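# Seat a round belt in both pulley grooves

## Task

Fit the round belt into the groove of each of the two pulleys so that it runs between them without crossing over itself.

## Robot and tools

Robot and frame. Two arms, left_arm and right_arm, stand at the table edge. Everything is given in the scene frame: origin at table-top height halfway between the nominal arm bases, +x pointing out over the table, +z up, +y toward left_arm. Arm names do not match image left and right. Calibrated bases: left_arm at (-0.023, +0.308, +0.026) m, right_arm at (+0.028, -0.261, +0.002) m, both almost unrotated. Each gripper's fingers extend along its own +z axis and separate along its own y axis. end_effector_position is the point between the finger pads, roughly 1 cm short of the tips.

The 14-number row. Every motion command uses rows of 14 numbers, each in [-1, 1], always filled for both arms: left_arm dx, dy, dz, rx, ry, rz, opening, then the same seven for right_arm. dx..rz are an offset, not a pose: they are measured from that arm's Hand target as it stood when the action or move began, along the Hand target's own axes (not the scene axes). 1.0 equals 0.6 m for dx, dy, dz and 180 degrees for rotation; rx, ry, rz form one rotation vector. Sending the same offset twice moves the arm twice. Opening is absolute, not an offset: +1 is fully open (0.094 m), -1 is shut. To keep an arm still, give it six zeros plus its current opening; a 0 in the opening slot is itself a command to half-close.

execute_actions: actions is a list of actions; each action is a table of up to 15 rows, one per 1/30 s control step, and a shorter table repeats its final row to fill 15 steps. All rows of one action count from that action's starting Hand target. cameras picks images by name (["all"], [], or names); with an empty actions list you get all cameras and the full state.

move: target is one row, or a list of up to 15 rows that all count from the same starting Hand targets. Grippers travel in straight lines, arriving together, lasting 0.5 s to 10 s. speed is the top path speed in m/s, 0.002 to 2.9, default 0.25 (rotation up to twice that in rad/s), one value or one per target. blend, in metres, rounds corners of a list; 0 stops at each point. opening_speed sets how fast openings change, per second on the -1..+1 scale, at least 0.2; use it for gentle closing. grip_force caps pad force in newtons, 10 to 50, one value or one per arm, and stays in effect; lower values close slowly. blocking=false returns after about 0.5 s while the motion continues. Moves do not avoid obstacles or the other arm.

wait: seconds from 0 to 10, holding last commands. stop: brakes a running move. zoom_image: camera (cam_high, cam_low, cam_board, cam_idler, cam_left_wrist, cam_right_wrist) and region [x0, y0, x1, y1] in pixels, top-left origin, no larger than 504 by 504, from the latest image. finished_scene: scene is the current scene number; it is final and the belt must stay seated without the robot.

Reading results. Positions and quaternions (wxyz) are in the scene frame and may be a few centimetres off, more at long reach. Hand target is the last commanded pose after clipping; the next offsets start from it. Grippers often sag short or tilt under friction and weight; re-send zeros or the missing distance, and correct tilt. Orientation commands are clipped to 40 degrees from the measured one per step. Tool commands shows current commands. grip_measured uses the opening scale; reads slightly wide when empty and narrower than a held part. grip_effort_nm is gripper motor effort (negative closing), not pad force. Joint positions end with the opening in metres; joint torques wrap at ±28 N m for joints 1 to 3. The move: line reports done, off_target, moving, held or fault, plus limits=paced (pose clipped) or limits=held (steps withheld). MOTOR HOT warns of heating; OVER-TEMPERATURE FAULT folds that arm for good. Step readings list some positions during actions.

Cameras, all 896x504: cam_high overhead, cam_low, cam_board, cam_idler near the pulleys, and one wrist camera per arm. Supplied pinhole+radial calibrations are approximate; fixed cameras may have shifted a couple of degrees and millimetres.

Cautions. Never let the belt leave the table. Move slowly near contact: faster motion and targets set deep past contact press harder. Do not let the arms, grippers or wrist cameras touch each other, and never close one gripper on the other's fingers. Avoid hitting fixed parts, dropping the belt from height or releasing it while moving. Route paths around an arm's own base, not past it. Stretched or straining arms heat up; do not leave them pushing.

Each tool is called after "Request:" by a JSON object that holds its "fn" and its "kwargs".

## Session

Request:
{"fn": "execute_actions", "kwargs": {"actions": []}}

Scene clock: 0.00 s.
left_arm: end_effector_position=(+0.3678, +0.3007, +0.1042) grip_measured=+1.000 grip_effort_nm=n/a end_effector_quat_wxyz=(+0.569, -0.013, +0.822, -0.008) | right_arm: end_effector_position=(+0.4090, -0.2606, +0.0699) grip_measured=+1.000 grip_effort_nm=n/a end_effector_quat_wxyz=(+0.549, +0.016, +0.834, -0.045)
Joint positions: left_arm=[-0.03 1.581 0.342 0.878 -0.035 -0.043 0.094] | right_arm=[0.068 1.56 0.325 0.826 0.16 0.006 0.094]
Joint velocities: within noise
Joint torques (N m): no reading
Heat: left arm: 33 °C; right arm: 32 °C.
Hand target: left_arm +0.3701, +0.3014, +0.1091; +0.575, -0.013, +0.818, -0.005 | right_arm +0.4110, -0.2614, +0.0740; +0.554, +0.019, +0.831, -0.045
Tool commands: left_gripper/opening=+1.0 right_gripper/opening=+1.0

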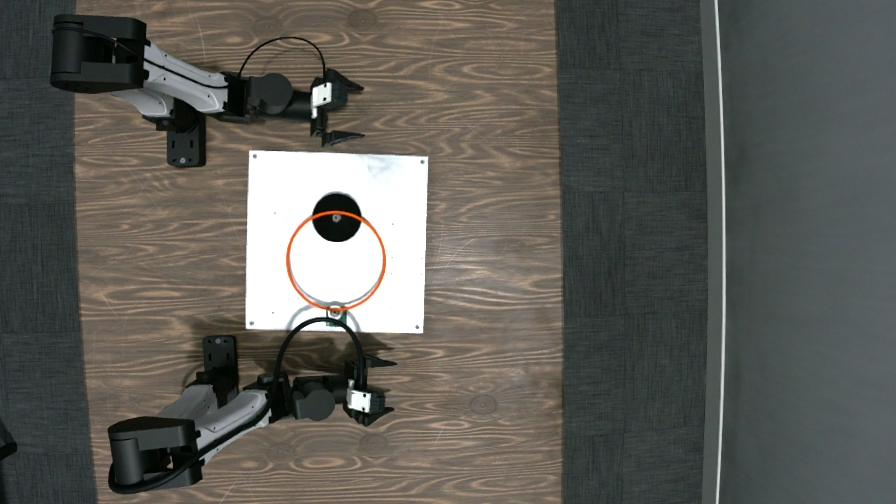

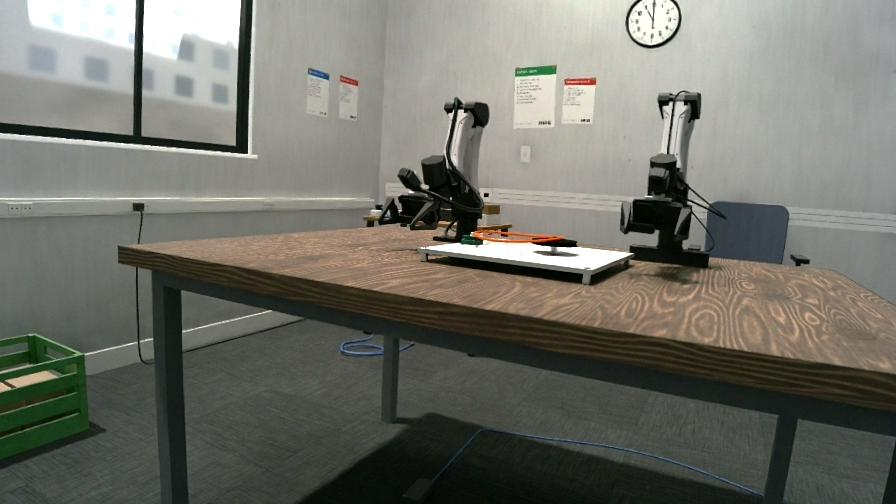

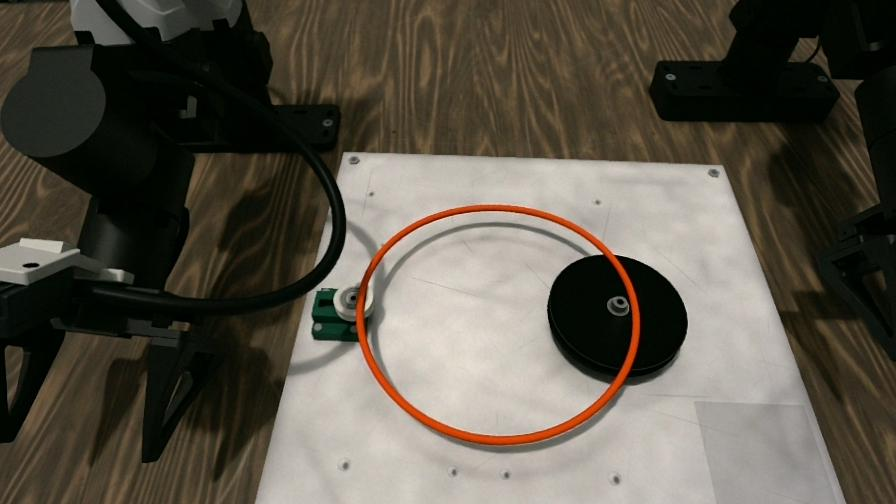

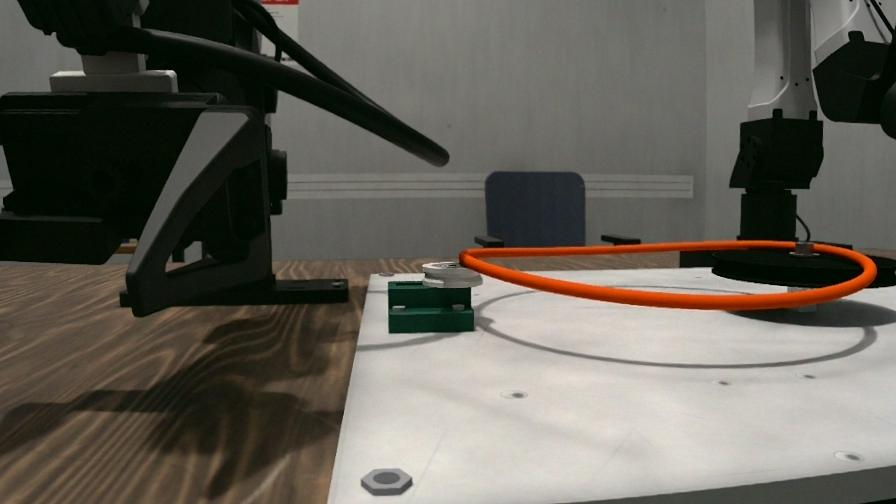

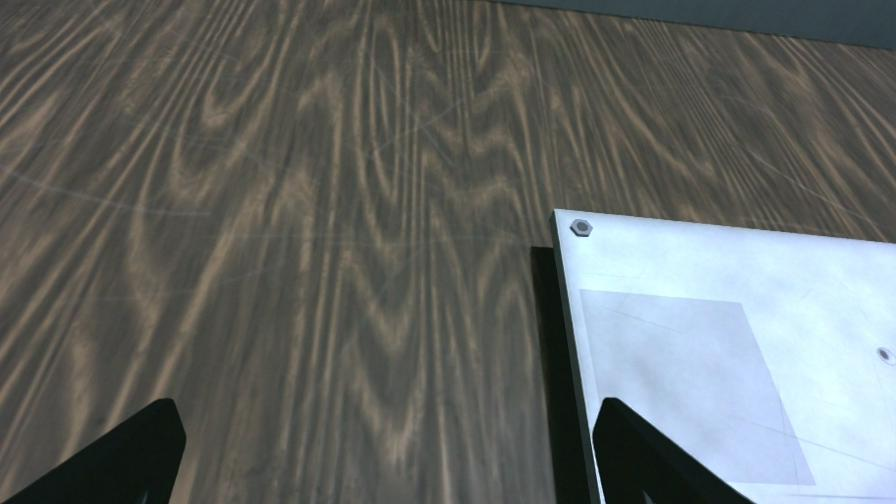

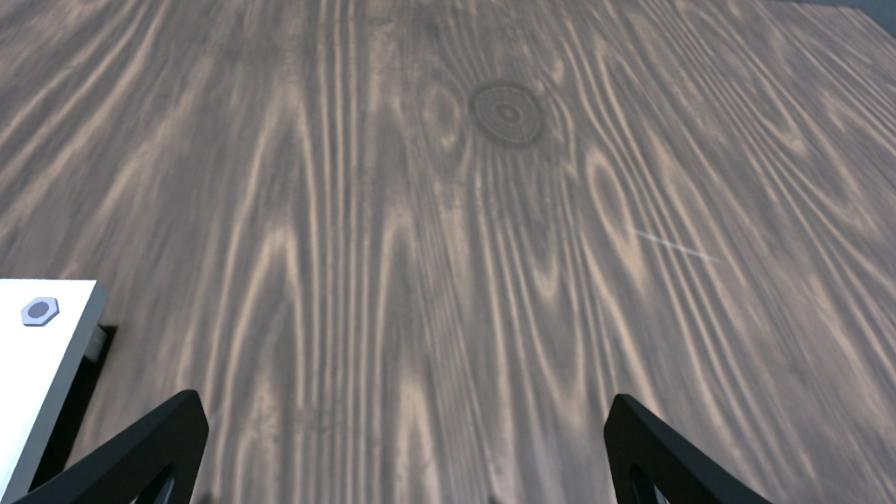

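Request:
{"fn": "zoom_image", "kwargs": {"camera": "cam_idler", "region": [340, 220, 560, 360]}}

Request:
{"fn": "zoom_image", "kwargs": {"camera": "cam_idler", "region": [660, 200, 896, 340]}}

Request:
{"fn": "zoom_image", "kwargs": {"camera": "cam_board", "region": [290, 220, 450, 380]}}

Request:
{"fn": "zoom_image", "kwargs": {"camera": "cam_board", "region": [510, 220, 710, 420]}}

Request:
{"fn": "zoom_image", "kwargs": {"camera": "cam_high", "region": [240, 140, 440, 340]}}

Request:
{"fn": "zoom_image", "kwargs": {"camera": "cam_low", "region": [400, 180, 660, 300]}}

Scaled by 2.291 from the camera's 896x504 image, which has a finer 1280x720 frame.

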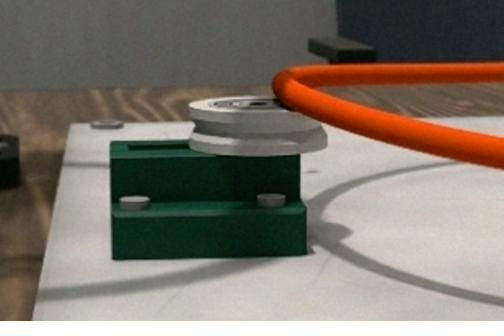

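Scaled by 2.136 from the camera's 896x504 image, which has a finer 1280x720 frame.

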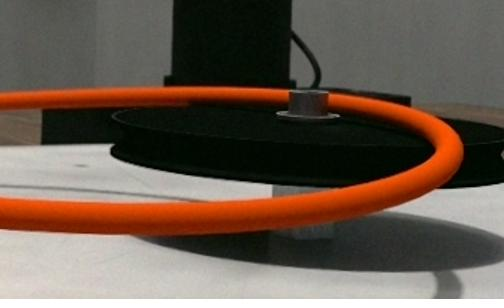

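Scaled by 3.150 from the camera's 896x504 image, which has a finer 1280x720 frame.

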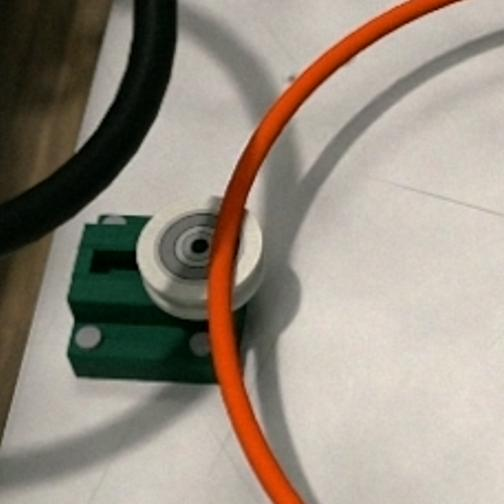

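Scaled by 2.520 from the camera's 896x504 image, which has a finer 1280x720 frame.

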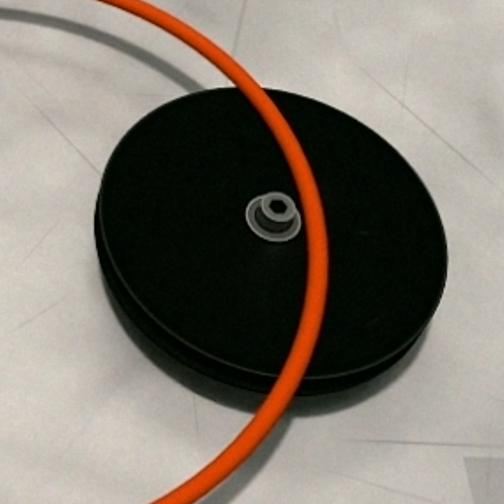

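Scaled by 2.520 from the camera's 896x504 image, which has a finer 1280x720 frame.

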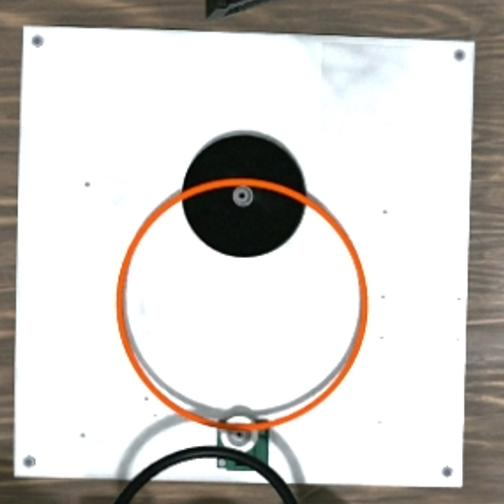

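Scaled by 1.938 from the camera's 896x504 image, which has a finer 1280x720 frame.

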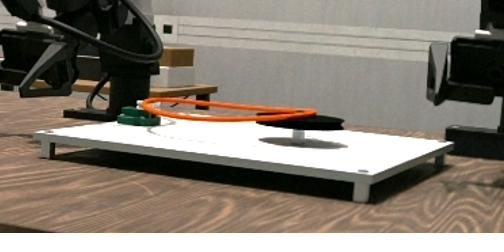

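Request:
{"fn": "move", "kwargs": {"target": [-0.0605,-0.1358,-0.1232,-0.0034,0.390,0.0088,0.0, -0.0873,0.2322,-0.197,-0.076,0.3685,-0.0814,0.0], "speed": 0.25, "cameras": ["all"]}}

Scene clock: 173.27 s.
left_arm: end_effector_position=(+0.3138, +0.2241, +0.1696) grip_measured=+0.002 grip_effort_nm=-0.12 end_effector_quat_wxyz=(+0.010, +0.009, +1.000, +0.003) | right_arm: end_effector_position=(+0.3352, -0.1159, +0.1588) grip_measured=+0.003 grip_effort_nm=-0.18 end_effector_quat_wxyz=(+0.011, -0.123, +0.992, -0.008)
Joint positions: left_arm=[-0.245 1.847 1.702 -1.408 -0.011 -0.232 0.047] | right_arm=[0.446 1.825 1.728 -1.458 0.022 0.206 0.047]
Joint torques (N m): left_arm=[-0.62 -7.53 8.64 0.11 0.27 -0.17] | right_arm=[0.95 -7.8 8.8 0.21 -0.2 0.21]
Heat: left arm: 37 °C; right arm: 42 °C.
Hand target: left_arm +0.3140, +0.2205, +0.1701; +0.000, +0.000, +1.000, +0.000 | right_arm +0.3339, -0.1103, +0.1598; +0.000, -0.122, +0.993, +0.000
Off the commanded pose: left_arm 0.004 m, 2 deg | right_arm 0.006 m, 1 deg.
move: done
camera_calibration:
cam_left_wrist: T_world_to_cam=[[0.0354323, -0.998308, 0.046103, 0.195985], [-0.86479, -0.00750698, 0.502077, 0.228705], [-0.500881, -0.0576591, -0.863593, 0.413886], [0, 0, 0, 1]] pos_world=[0.398145, 0.221235, 0.233566]
cam_right_wrist: T_world_to_cam=[[0.287048, -0.955529, 0.0675851, -0.226491], [-0.823113, -0.209949, 0.527643, 0.203205], [-0.489988, -0.207089, -0.846774, 0.380041], [0, 0, 0, 1]] pos_world=[0.41849, -0.0950539, 0.229897]

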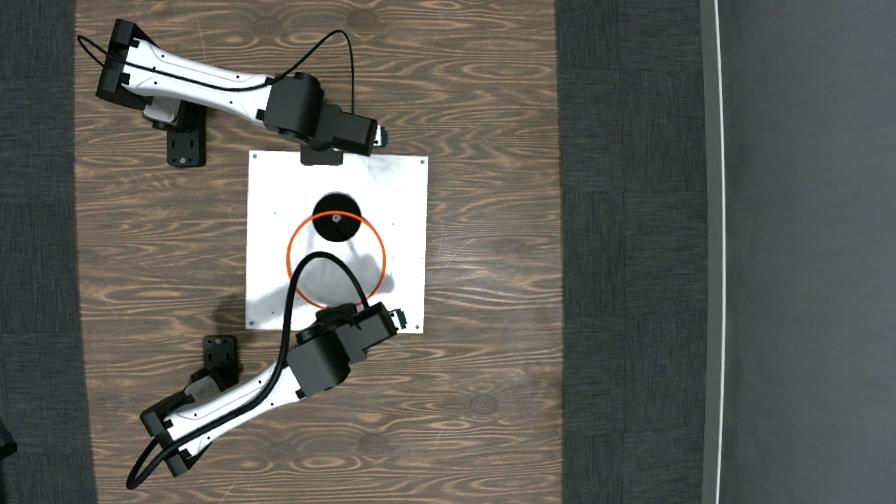

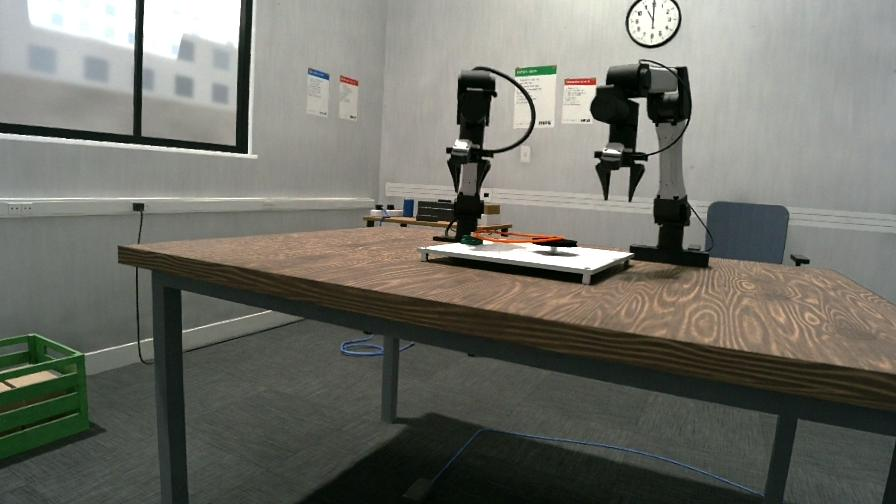

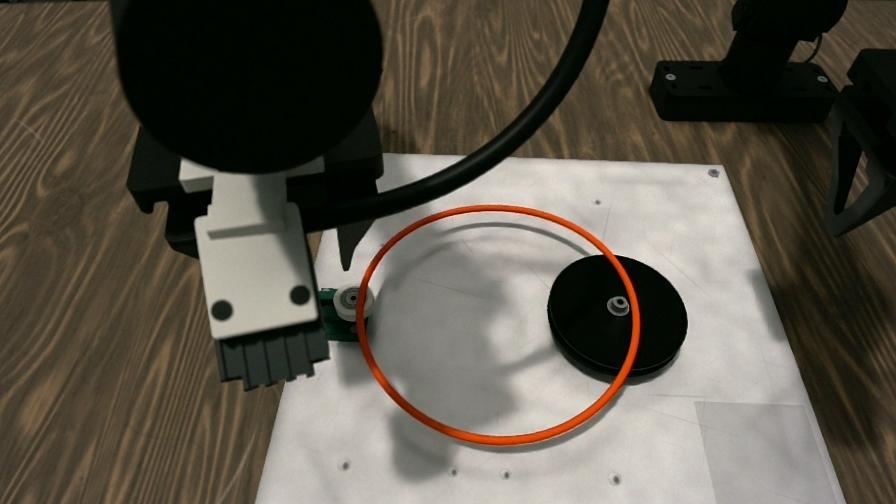

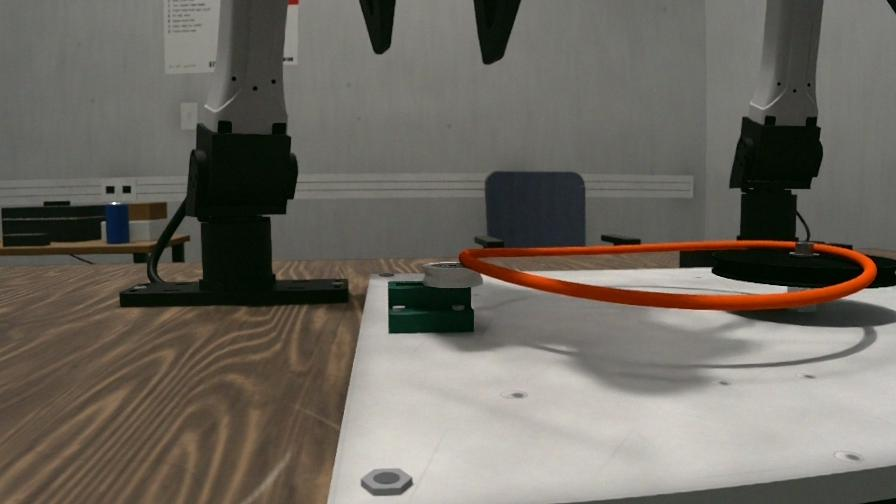

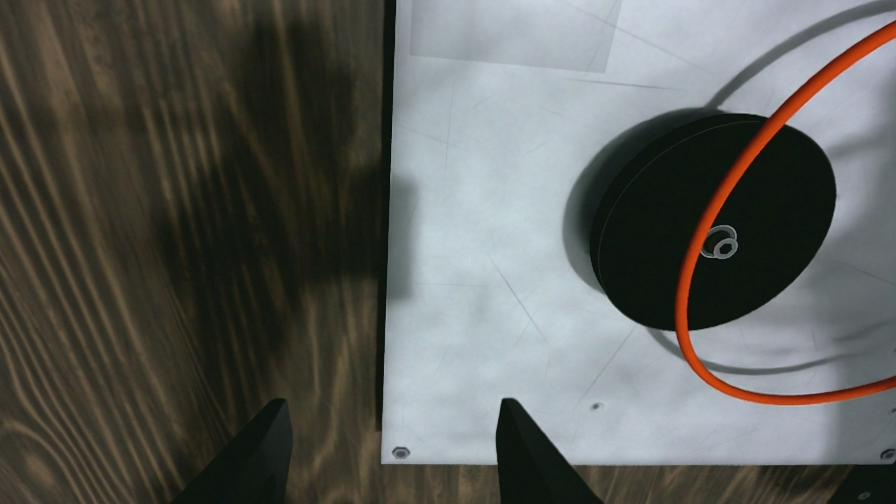

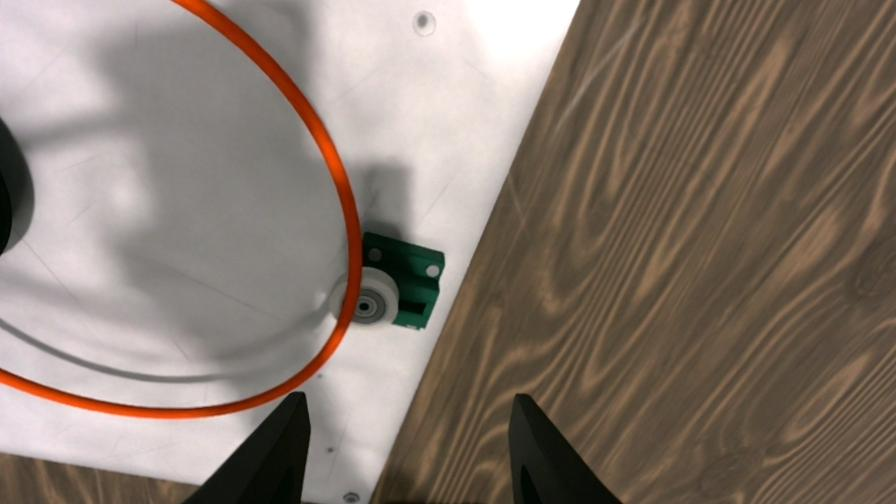

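Request:
{"fn": "move", "kwargs": {"target": [0,0,0,0,0,0,0.0, -0.0103,0.034,0.0997,0,0,0,0.0], "speed": 0.15, "cameras": ["cam_idler","cam_board","cam_right_wrist"]}}

Scene clock: 211.17 s.
left_arm: end_effector_position=(+0.3138, +0.2241, +0.1696) grip_measured=+0.002 grip_effort_nm=-0.12 end_effector_quat_wxyz=(+0.010, +0.009, +1.000, +0.003) | right_arm: end_effector_position=(+0.3332, -0.0960, +0.1080) grip_measured=+0.003 grip_effort_nm=-0.18 end_effector_quat_wxyz=(+0.000, -0.124, +0.992, -0.011)
Joint positions: left_arm=[-0.245 1.847 1.702 -1.408 -0.011 -0.232 0.047] | right_arm=[0.499 1.866 1.579 -1.291 0.02 0.257 0.047]
Joint torques (N m): left_arm=[-0.76 -7.71 8.9 0.15 0.23 -0.13] | right_arm=[0.98 -8.88 5.15 0.74 -0.18 0.22]
Heat: left arm: 43 °C; right arm: 37 °C.
Hand target: left_arm +0.3140, +0.2205, +0.1701; +0.000, +0.000, +1.000, +0.000 | right_arm +0.3350, -0.0891, +0.1000; +0.000, -0.122, +0.993, +0.000
Off the commanded pose: left_arm 0.004 m, 2 deg | right_arm 0.011 m, 1 deg.
move: off_target (right_arm)
camera_calibration:
cam_right_wrist: T_world_to_cam=[[0.291076, -0.954144, 0.0698849, -0.204892], [-0.811743, -0.207655, 0.545851, 0.227004], [-0.506309, -0.215613, -0.834963, 0.343457], [0, 0, 0, 1]] pos_world=[0.417803, -0.0743044, 0.177182]
Images, in order (width x height): cam_board 896x504, cam_idler 896x504, cam_right_wrist 896x504.

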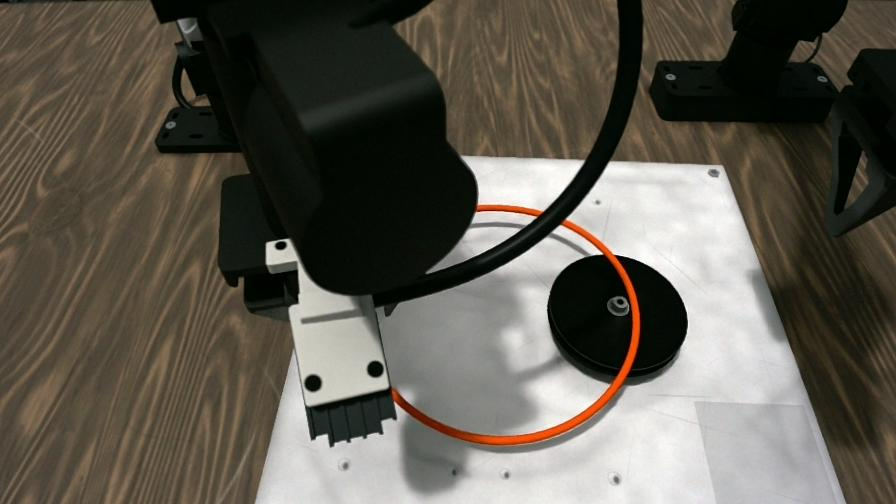

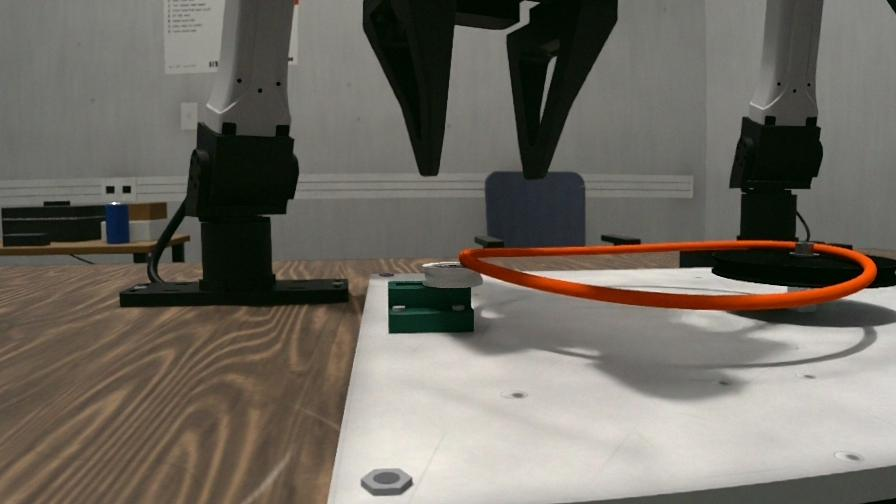

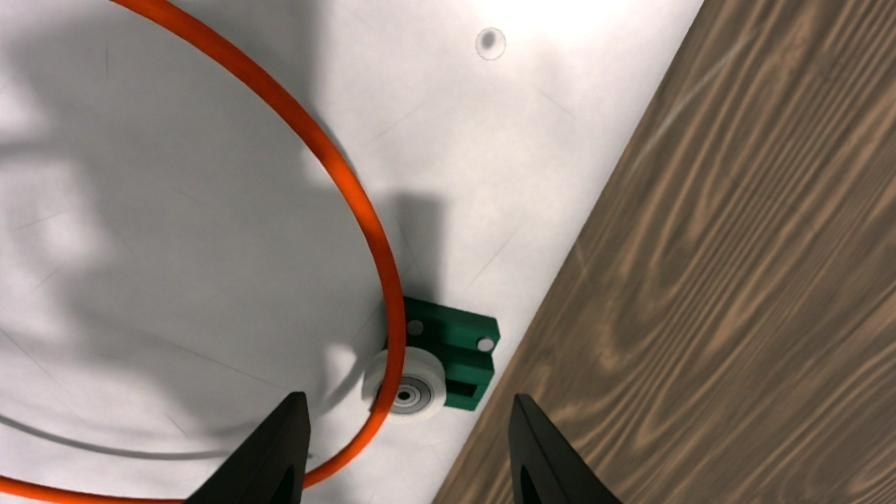

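Request:
{"fn": "move", "kwargs": {"target": [0,0,0,0,0,0,0.0, -0.0016,0.0065,0.075,0,0,0,0.0], "speed": 0.08, "cameras": ["cam_idler","cam_board","cam_right_wrist"]}}

Scene clock: 231.33 s.
left_arm: end_effector_position=(+0.3138, +0.2241, +0.1696) grip_measured=+0.002 grip_effort_nm=-0.12 end_effector_quat_wxyz=(+0.010, +0.009, +1.000, +0.003) | right_arm: end_effector_position=(+0.3350, -0.0923, +0.0643) grip_measured=+0.003 grip_effort_nm=-0.18 end_effector_quat_wxyz=(+0.002, -0.122, +0.992, -0.010)
Joint positions: left_arm=[-0.245 1.847 1.702 -1.408 -0.011 -0.232 0.047] | right_arm=[0.506 1.897 1.445 -1.122 0.02 0.267 0.047]
Joint torques (N m): left_arm=[-0.7 -7.47 8.62 0.1 0.23 -0.19] | right_arm=[1.11 -8.76 5.01 0.76 -0.18 0.22]
Heat: left arm: 44 °C; right arm: 37 °C.
Hand target: left_arm +0.3140, +0.2205, +0.1701; +0.000, +0.000, +1.000, +0.000 | right_arm +0.3350, -0.0851, +0.0550; +0.000, -0.121, +0.993, +0.000
Off the commanded pose: left_arm 0.004 m, 2 deg | right_arm 0.012 m, 1 deg.
move: off_target (right_arm)
camera_calibration:
cam_right_wrist: T_world_to_cam=[[0.287172, -0.955394, 0.06895, -0.197546], [-0.814507, -0.205674, 0.542472, 0.254436], [-0.504094, -0.211943, -0.837239, 0.3085], [0, 0, 0, 1]] pos_world=[0.419483, -0.071019, 0.133885]
Images, in order (width x height): cam_board 896x504, cam_idler 896x504, cam_right_wrist 896x504.

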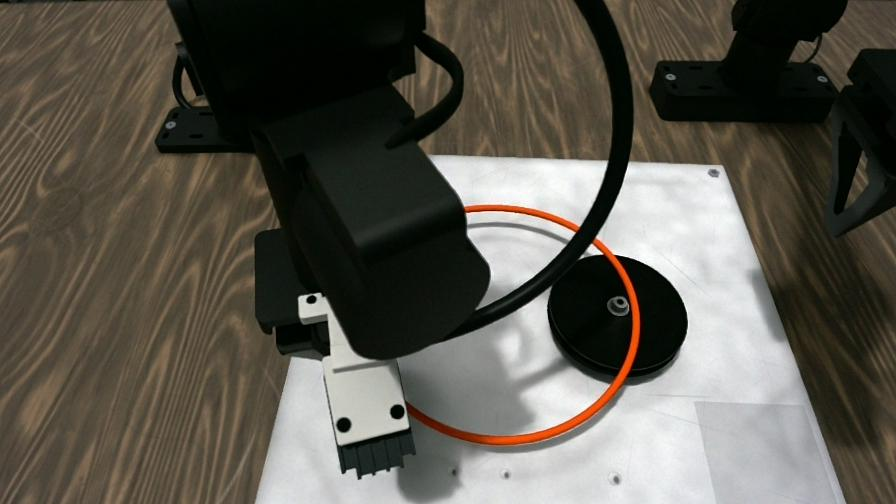

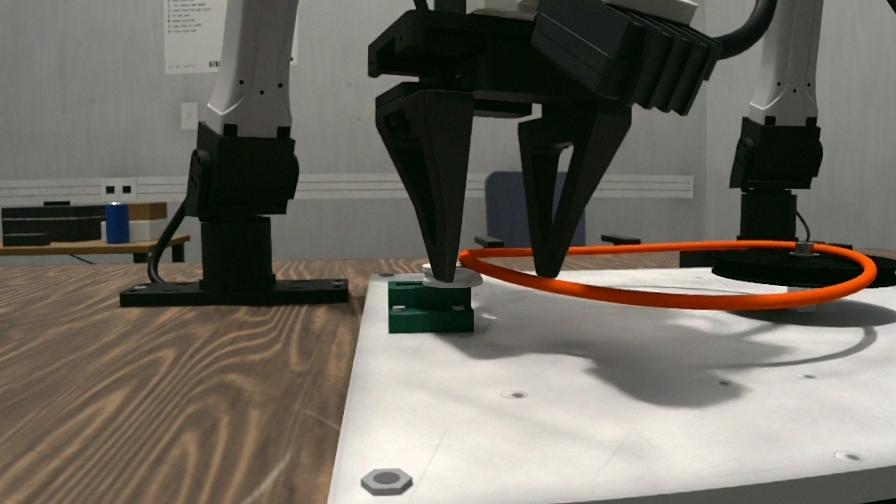

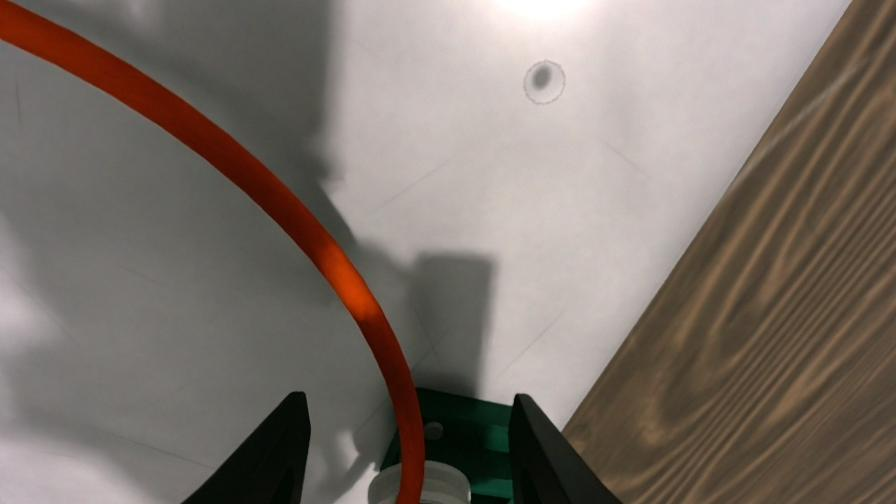

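Request:
{"fn": "zoom_image", "kwargs": {"camera": "cam_idler", "region": [380, 200, 600, 350]}}

Request:
{"fn": "zoom_image", "kwargs": {"camera": "cam_right_wrist", "region": [260, 304, 560, 504]}}

Scaled by 2.291 from the camera's 896x504 image, which has a finer 1280x720 frame.

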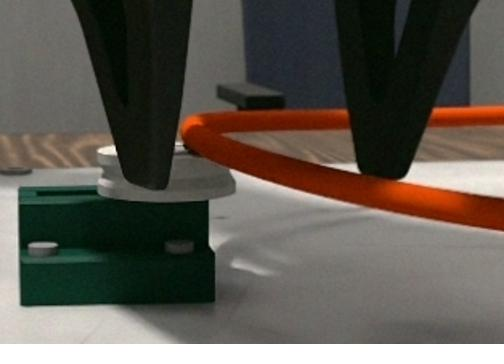

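Scaled by 1.680 from the camera's 896x504 image, which has a finer 1280x720 frame.

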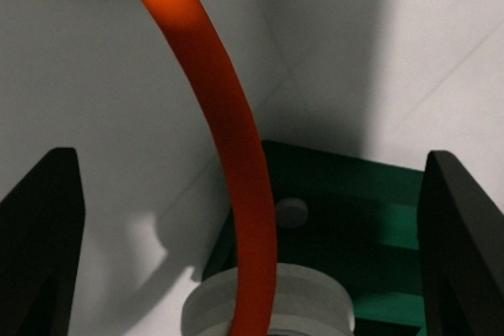

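Request:
{"fn": "move", "kwargs": {"target": [0,0,0,0,0,0,0.0, 0,0,0.008,0,0,0,0.0], "speed": 0.05}}

Request:
{"fn": "move", "kwargs": {"target": [0,0,0,0,0,0,0.0, 0,0,0,0,0,0,-1], "speed": 0.05, "grip_force": 25, "opening_speed": 0.6, "cameras": ["cam_idler","cam_right_wrist"]}}

Scene clock: 246.97 s.
left_arm: end_effector_position=(+0.3138, +0.2241, +0.1696) grip_measured=+0.002 grip_effort_nm=-0.12 end_effector_quat_wxyz=(+0.010, +0.009, +1.000, +0.003) | right_arm: end_effector_position=(+0.3355, -0.0920, +0.0614) grip_measured=+0.003 grip_effort_nm=-0.18 end_effector_quat_wxyz=(+0.005, -0.122, +0.992, -0.009)
Joint positions: left_arm=[-0.245 1.847 1.702 -1.408 -0.011 -0.232 0.047] | right_arm=[0.506 1.897 1.434 -1.105 0.02 0.267 0.047]
Joint torques (N m): left_arm=[-0.59 -7.62 8.68 0.13 0.22 -0.18] | right_arm=[1.11 -8.32 4.86 0.79 -0.18 0.22]
Heat: left arm: 45 °C; right arm: 36 °C.
Hand target: left_arm +0.3140, +0.2205, +0.1701; +0.000, +0.000, +1.000, +0.000 | right_arm +0.3351, -0.0851, +0.0502; +0.000, -0.121, +0.993, +0.000
Off the commanded pose: left_arm 0.004 m, 2 deg | right_arm 0.013 m, 1 deg.
move: off_target (right_arm)

Scene clock: 250.60 s.
left_arm: end_effector_position=(+0.3138, +0.2241, +0.1696) grip_measured=+0.002 grip_effort_nm=-0.12 end_effector_quat_wxyz=(+0.010, +0.009, +1.000, +0.003) | right_arm: end_effector_position=(+0.3359, -0.0918, +0.0614) grip_measured=-0.890 grip_effort_nm=-0.60 end_effector_quat_wxyz=(+0.005, -0.127, +0.992, -0.009)
Joint positions: left_arm=[-0.245 1.847 1.702 -1.408 -0.011 -0.232 0.047] | right_arm=[0.506 1.897 1.434 -1.104 0.02 0.258 0.005]
Joint torques (N m): left_arm=[-0.47 -7.57 8.77 0.1 0.28 -0.13] | right_arm=[1.11 -8.32 4.86 0.78 -0.18 0.22]
Heat: left arm: 45 °C; right arm: 36 °C.
Hand target: left_arm +0.3140, +0.2205, +0.1701; +0.000, +0.000, +1.000, +0.000 | right_arm +0.3351, -0.0851, +0.0502; +0.000, -0.121, +0.993, +0.000
Off the commanded pose: left_arm 0.004 m, 2 deg | right_arm 0.013 m, 1 deg.
grip_force (N): 25, 25
move: off_target (right_arm)
camera_calibration:
cam_right_wrist: T_world_to_cam=[[0.295553, -0.952929, 0.0676289, -0.199684], [-0.815626, -0.214843, 0.537211, 0.256677], [-0.497395, -0.213935, -0.840732, 0.304348], [0, 0, 0, 1]] pos_world=[0.419751, -0.0700293, 0.131489]
Images, in order (width x height): cam_idler 896x504, cam_right_wrist 896x504.

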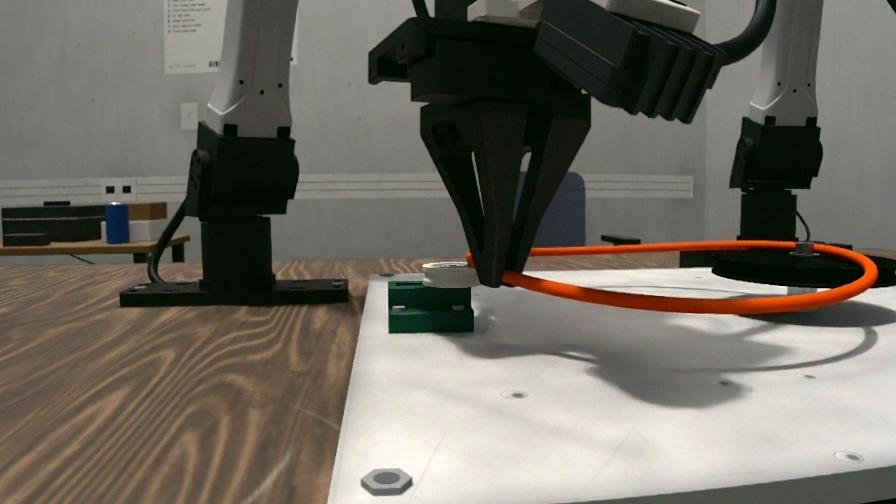

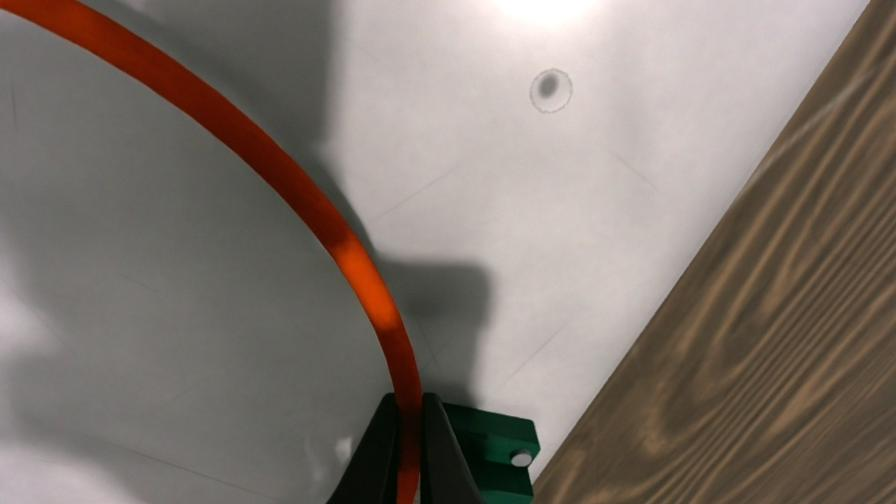

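Request:
{"fn": "move", "kwargs": {"target": [[0,0,0,0,0,0,0.0, 0,0,-0.0917,0,0,0,-1],[0,0,0,0,0,0,0.0, 0.0305,0.1053,-0.0917,0,0,0.1,-1]], "speed": 0.1, "blend": [0.02,0], "cameras": ["all"]}}

Scene clock: 269.40 s.
left_arm: end_effector_position=(+0.3138, +0.2241, +0.1696) grip_measured=+0.002 grip_effort_nm=-0.12 end_effector_quat_wxyz=(+0.010, +0.009, +1.000, +0.003) | right_arm: end_effector_position=(+0.3038, -0.0339, +0.1014) grip_measured=-0.890 grip_effort_nm=-0.60 end_effector_quat_wxyz=(+0.008, +0.028, +1.000, -0.006)
Joint positions: left_arm=[-0.245 1.847 1.702 -1.408 -0.011 -0.232 0.047] | right_arm=[0.692 1.897 1.594 -1.263 0.02 0.755 0.005]
Joint torques (N m): left_arm=[-0.69 -7.43 8.61 0.12 0.22 -0.19] | right_arm=[0.96 -9.52 8.87 0.17 -0.14 0.23]
Heat: left arm: 45 °C; right arm: 36 °C.
Hand target: left_arm +0.3140, +0.2205, +0.1701; +0.000, +0.000, +1.000, +0.000 | right_arm +0.3020, -0.0282, +0.1052; +0.000, +0.035, +0.999, +0.000
Off the commanded pose: left_arm 0.004 m, 2 deg | right_arm 0.007 m, 1 deg.
grip_force (N): 25, 25
move: done
camera_calibration:
cam_left_wrist: T_world_to_cam=[[0.0354323, -0.998308, 0.046103, 0.195985], [-0.86479, -0.00750698, 0.502077, 0.228705], [-0.500881, -0.0576591, -0.863593, 0.413886], [0, 0, 0, 1]] pos_world=[0.398145, 0.221235, 0.233566]
cam_right_wrist: T_world_to_cam=[[-0.0105647, -0.998065, 0.0612764, -0.0455517], [-0.846897, 0.0415122, 0.530134, 0.240341], [-0.531652, -0.0462941, -0.845697, 0.350971], [0, 0, 0, 1]] pos_world=[0.389658, -0.0391928, 0.172193]

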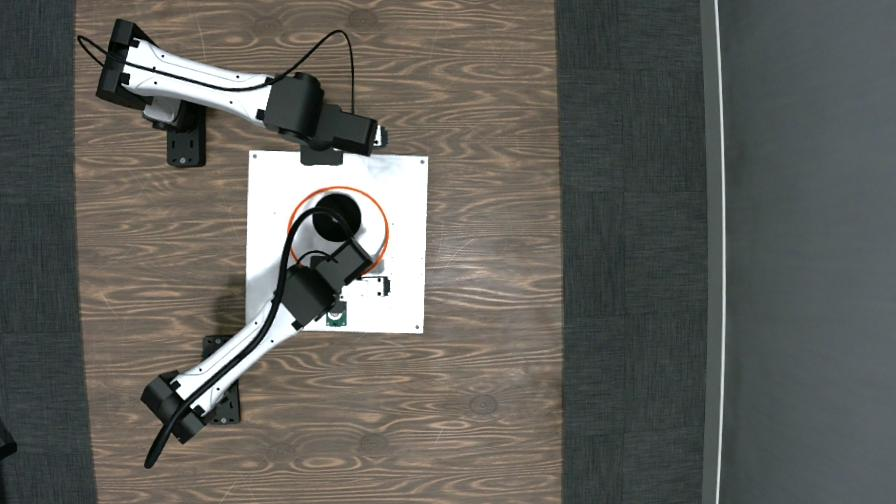

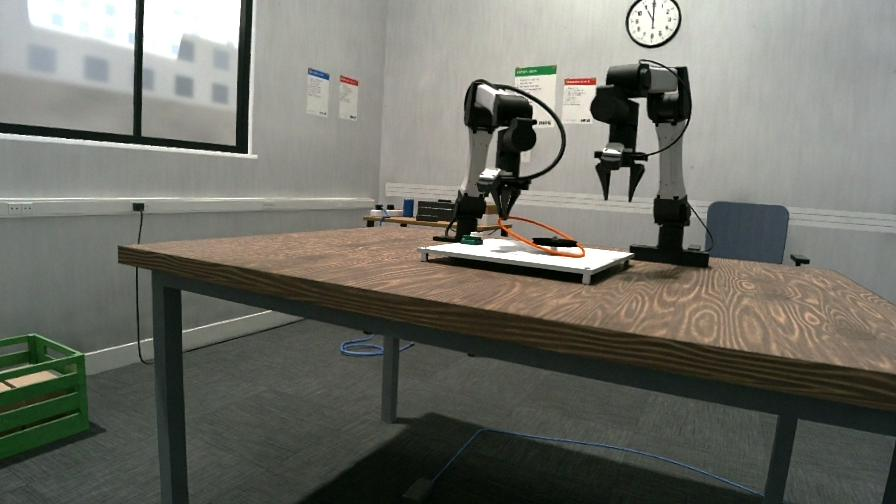

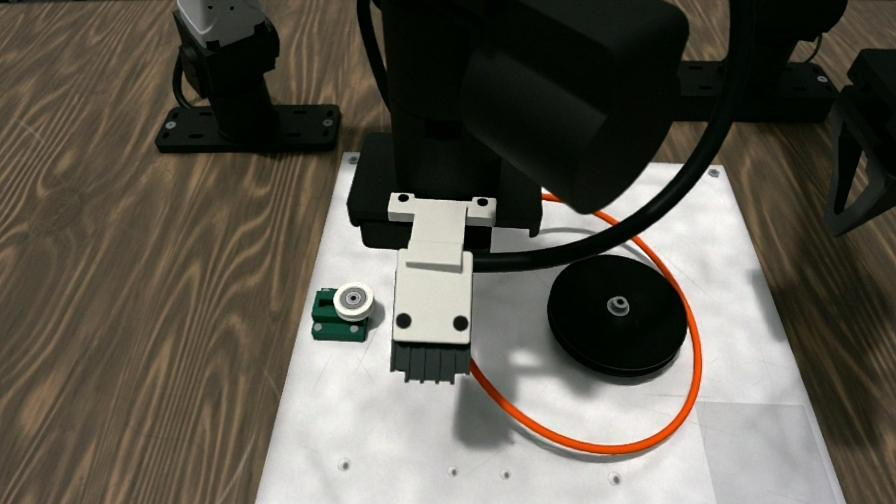

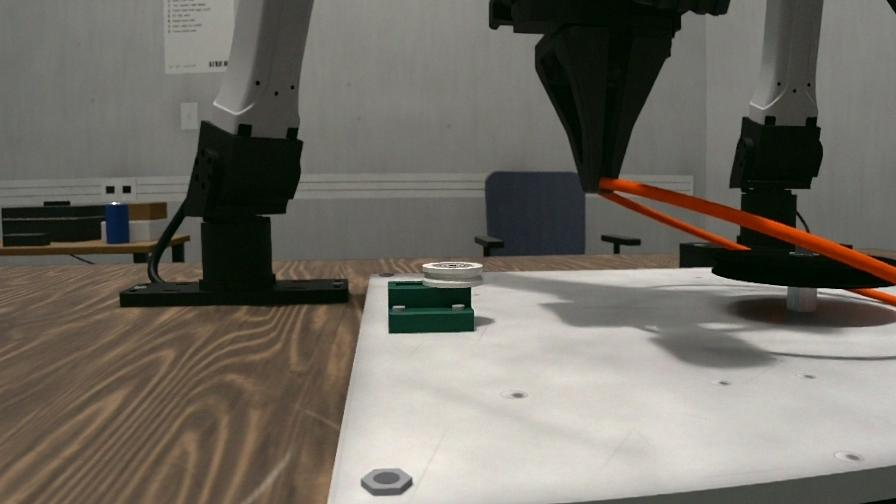

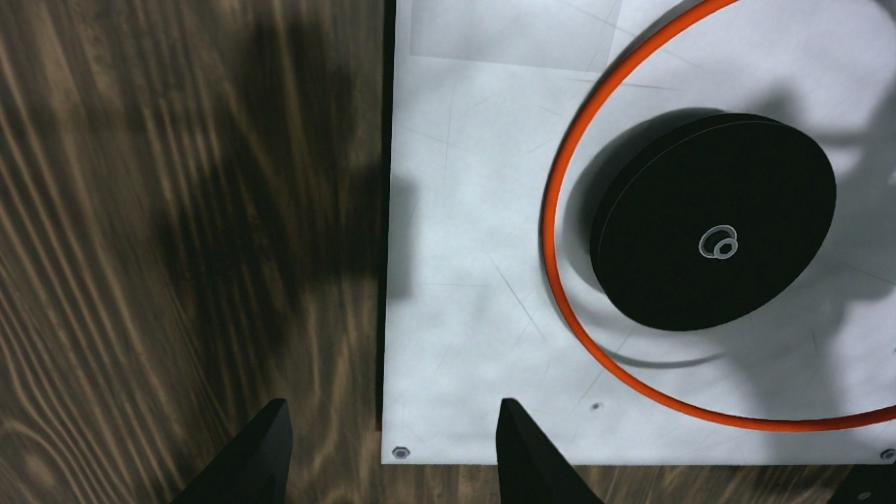

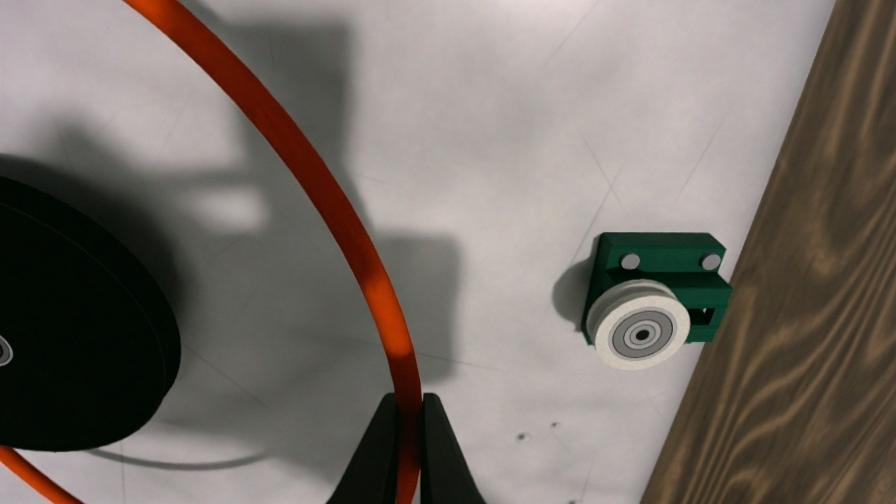

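Request:
{"fn": "zoom_image", "kwargs": {"camera": "cam_low", "region": [440, 180, 640, 290]}}

Request:
{"fn": "zoom_image", "kwargs": {"camera": "cam_board", "region": [440, 180, 740, 480]}}

Scaled by 2.520 from the camera's 896x504 image, which has a finer 1280x720 frame.

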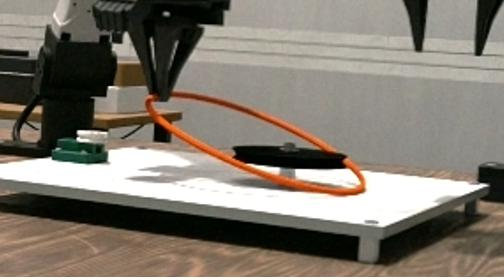

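Scaled by 1.680 from the camera's 896x504 image, which has a finer 1280x720 frame.

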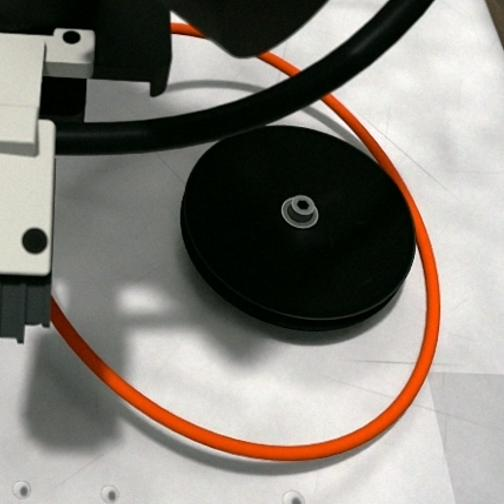

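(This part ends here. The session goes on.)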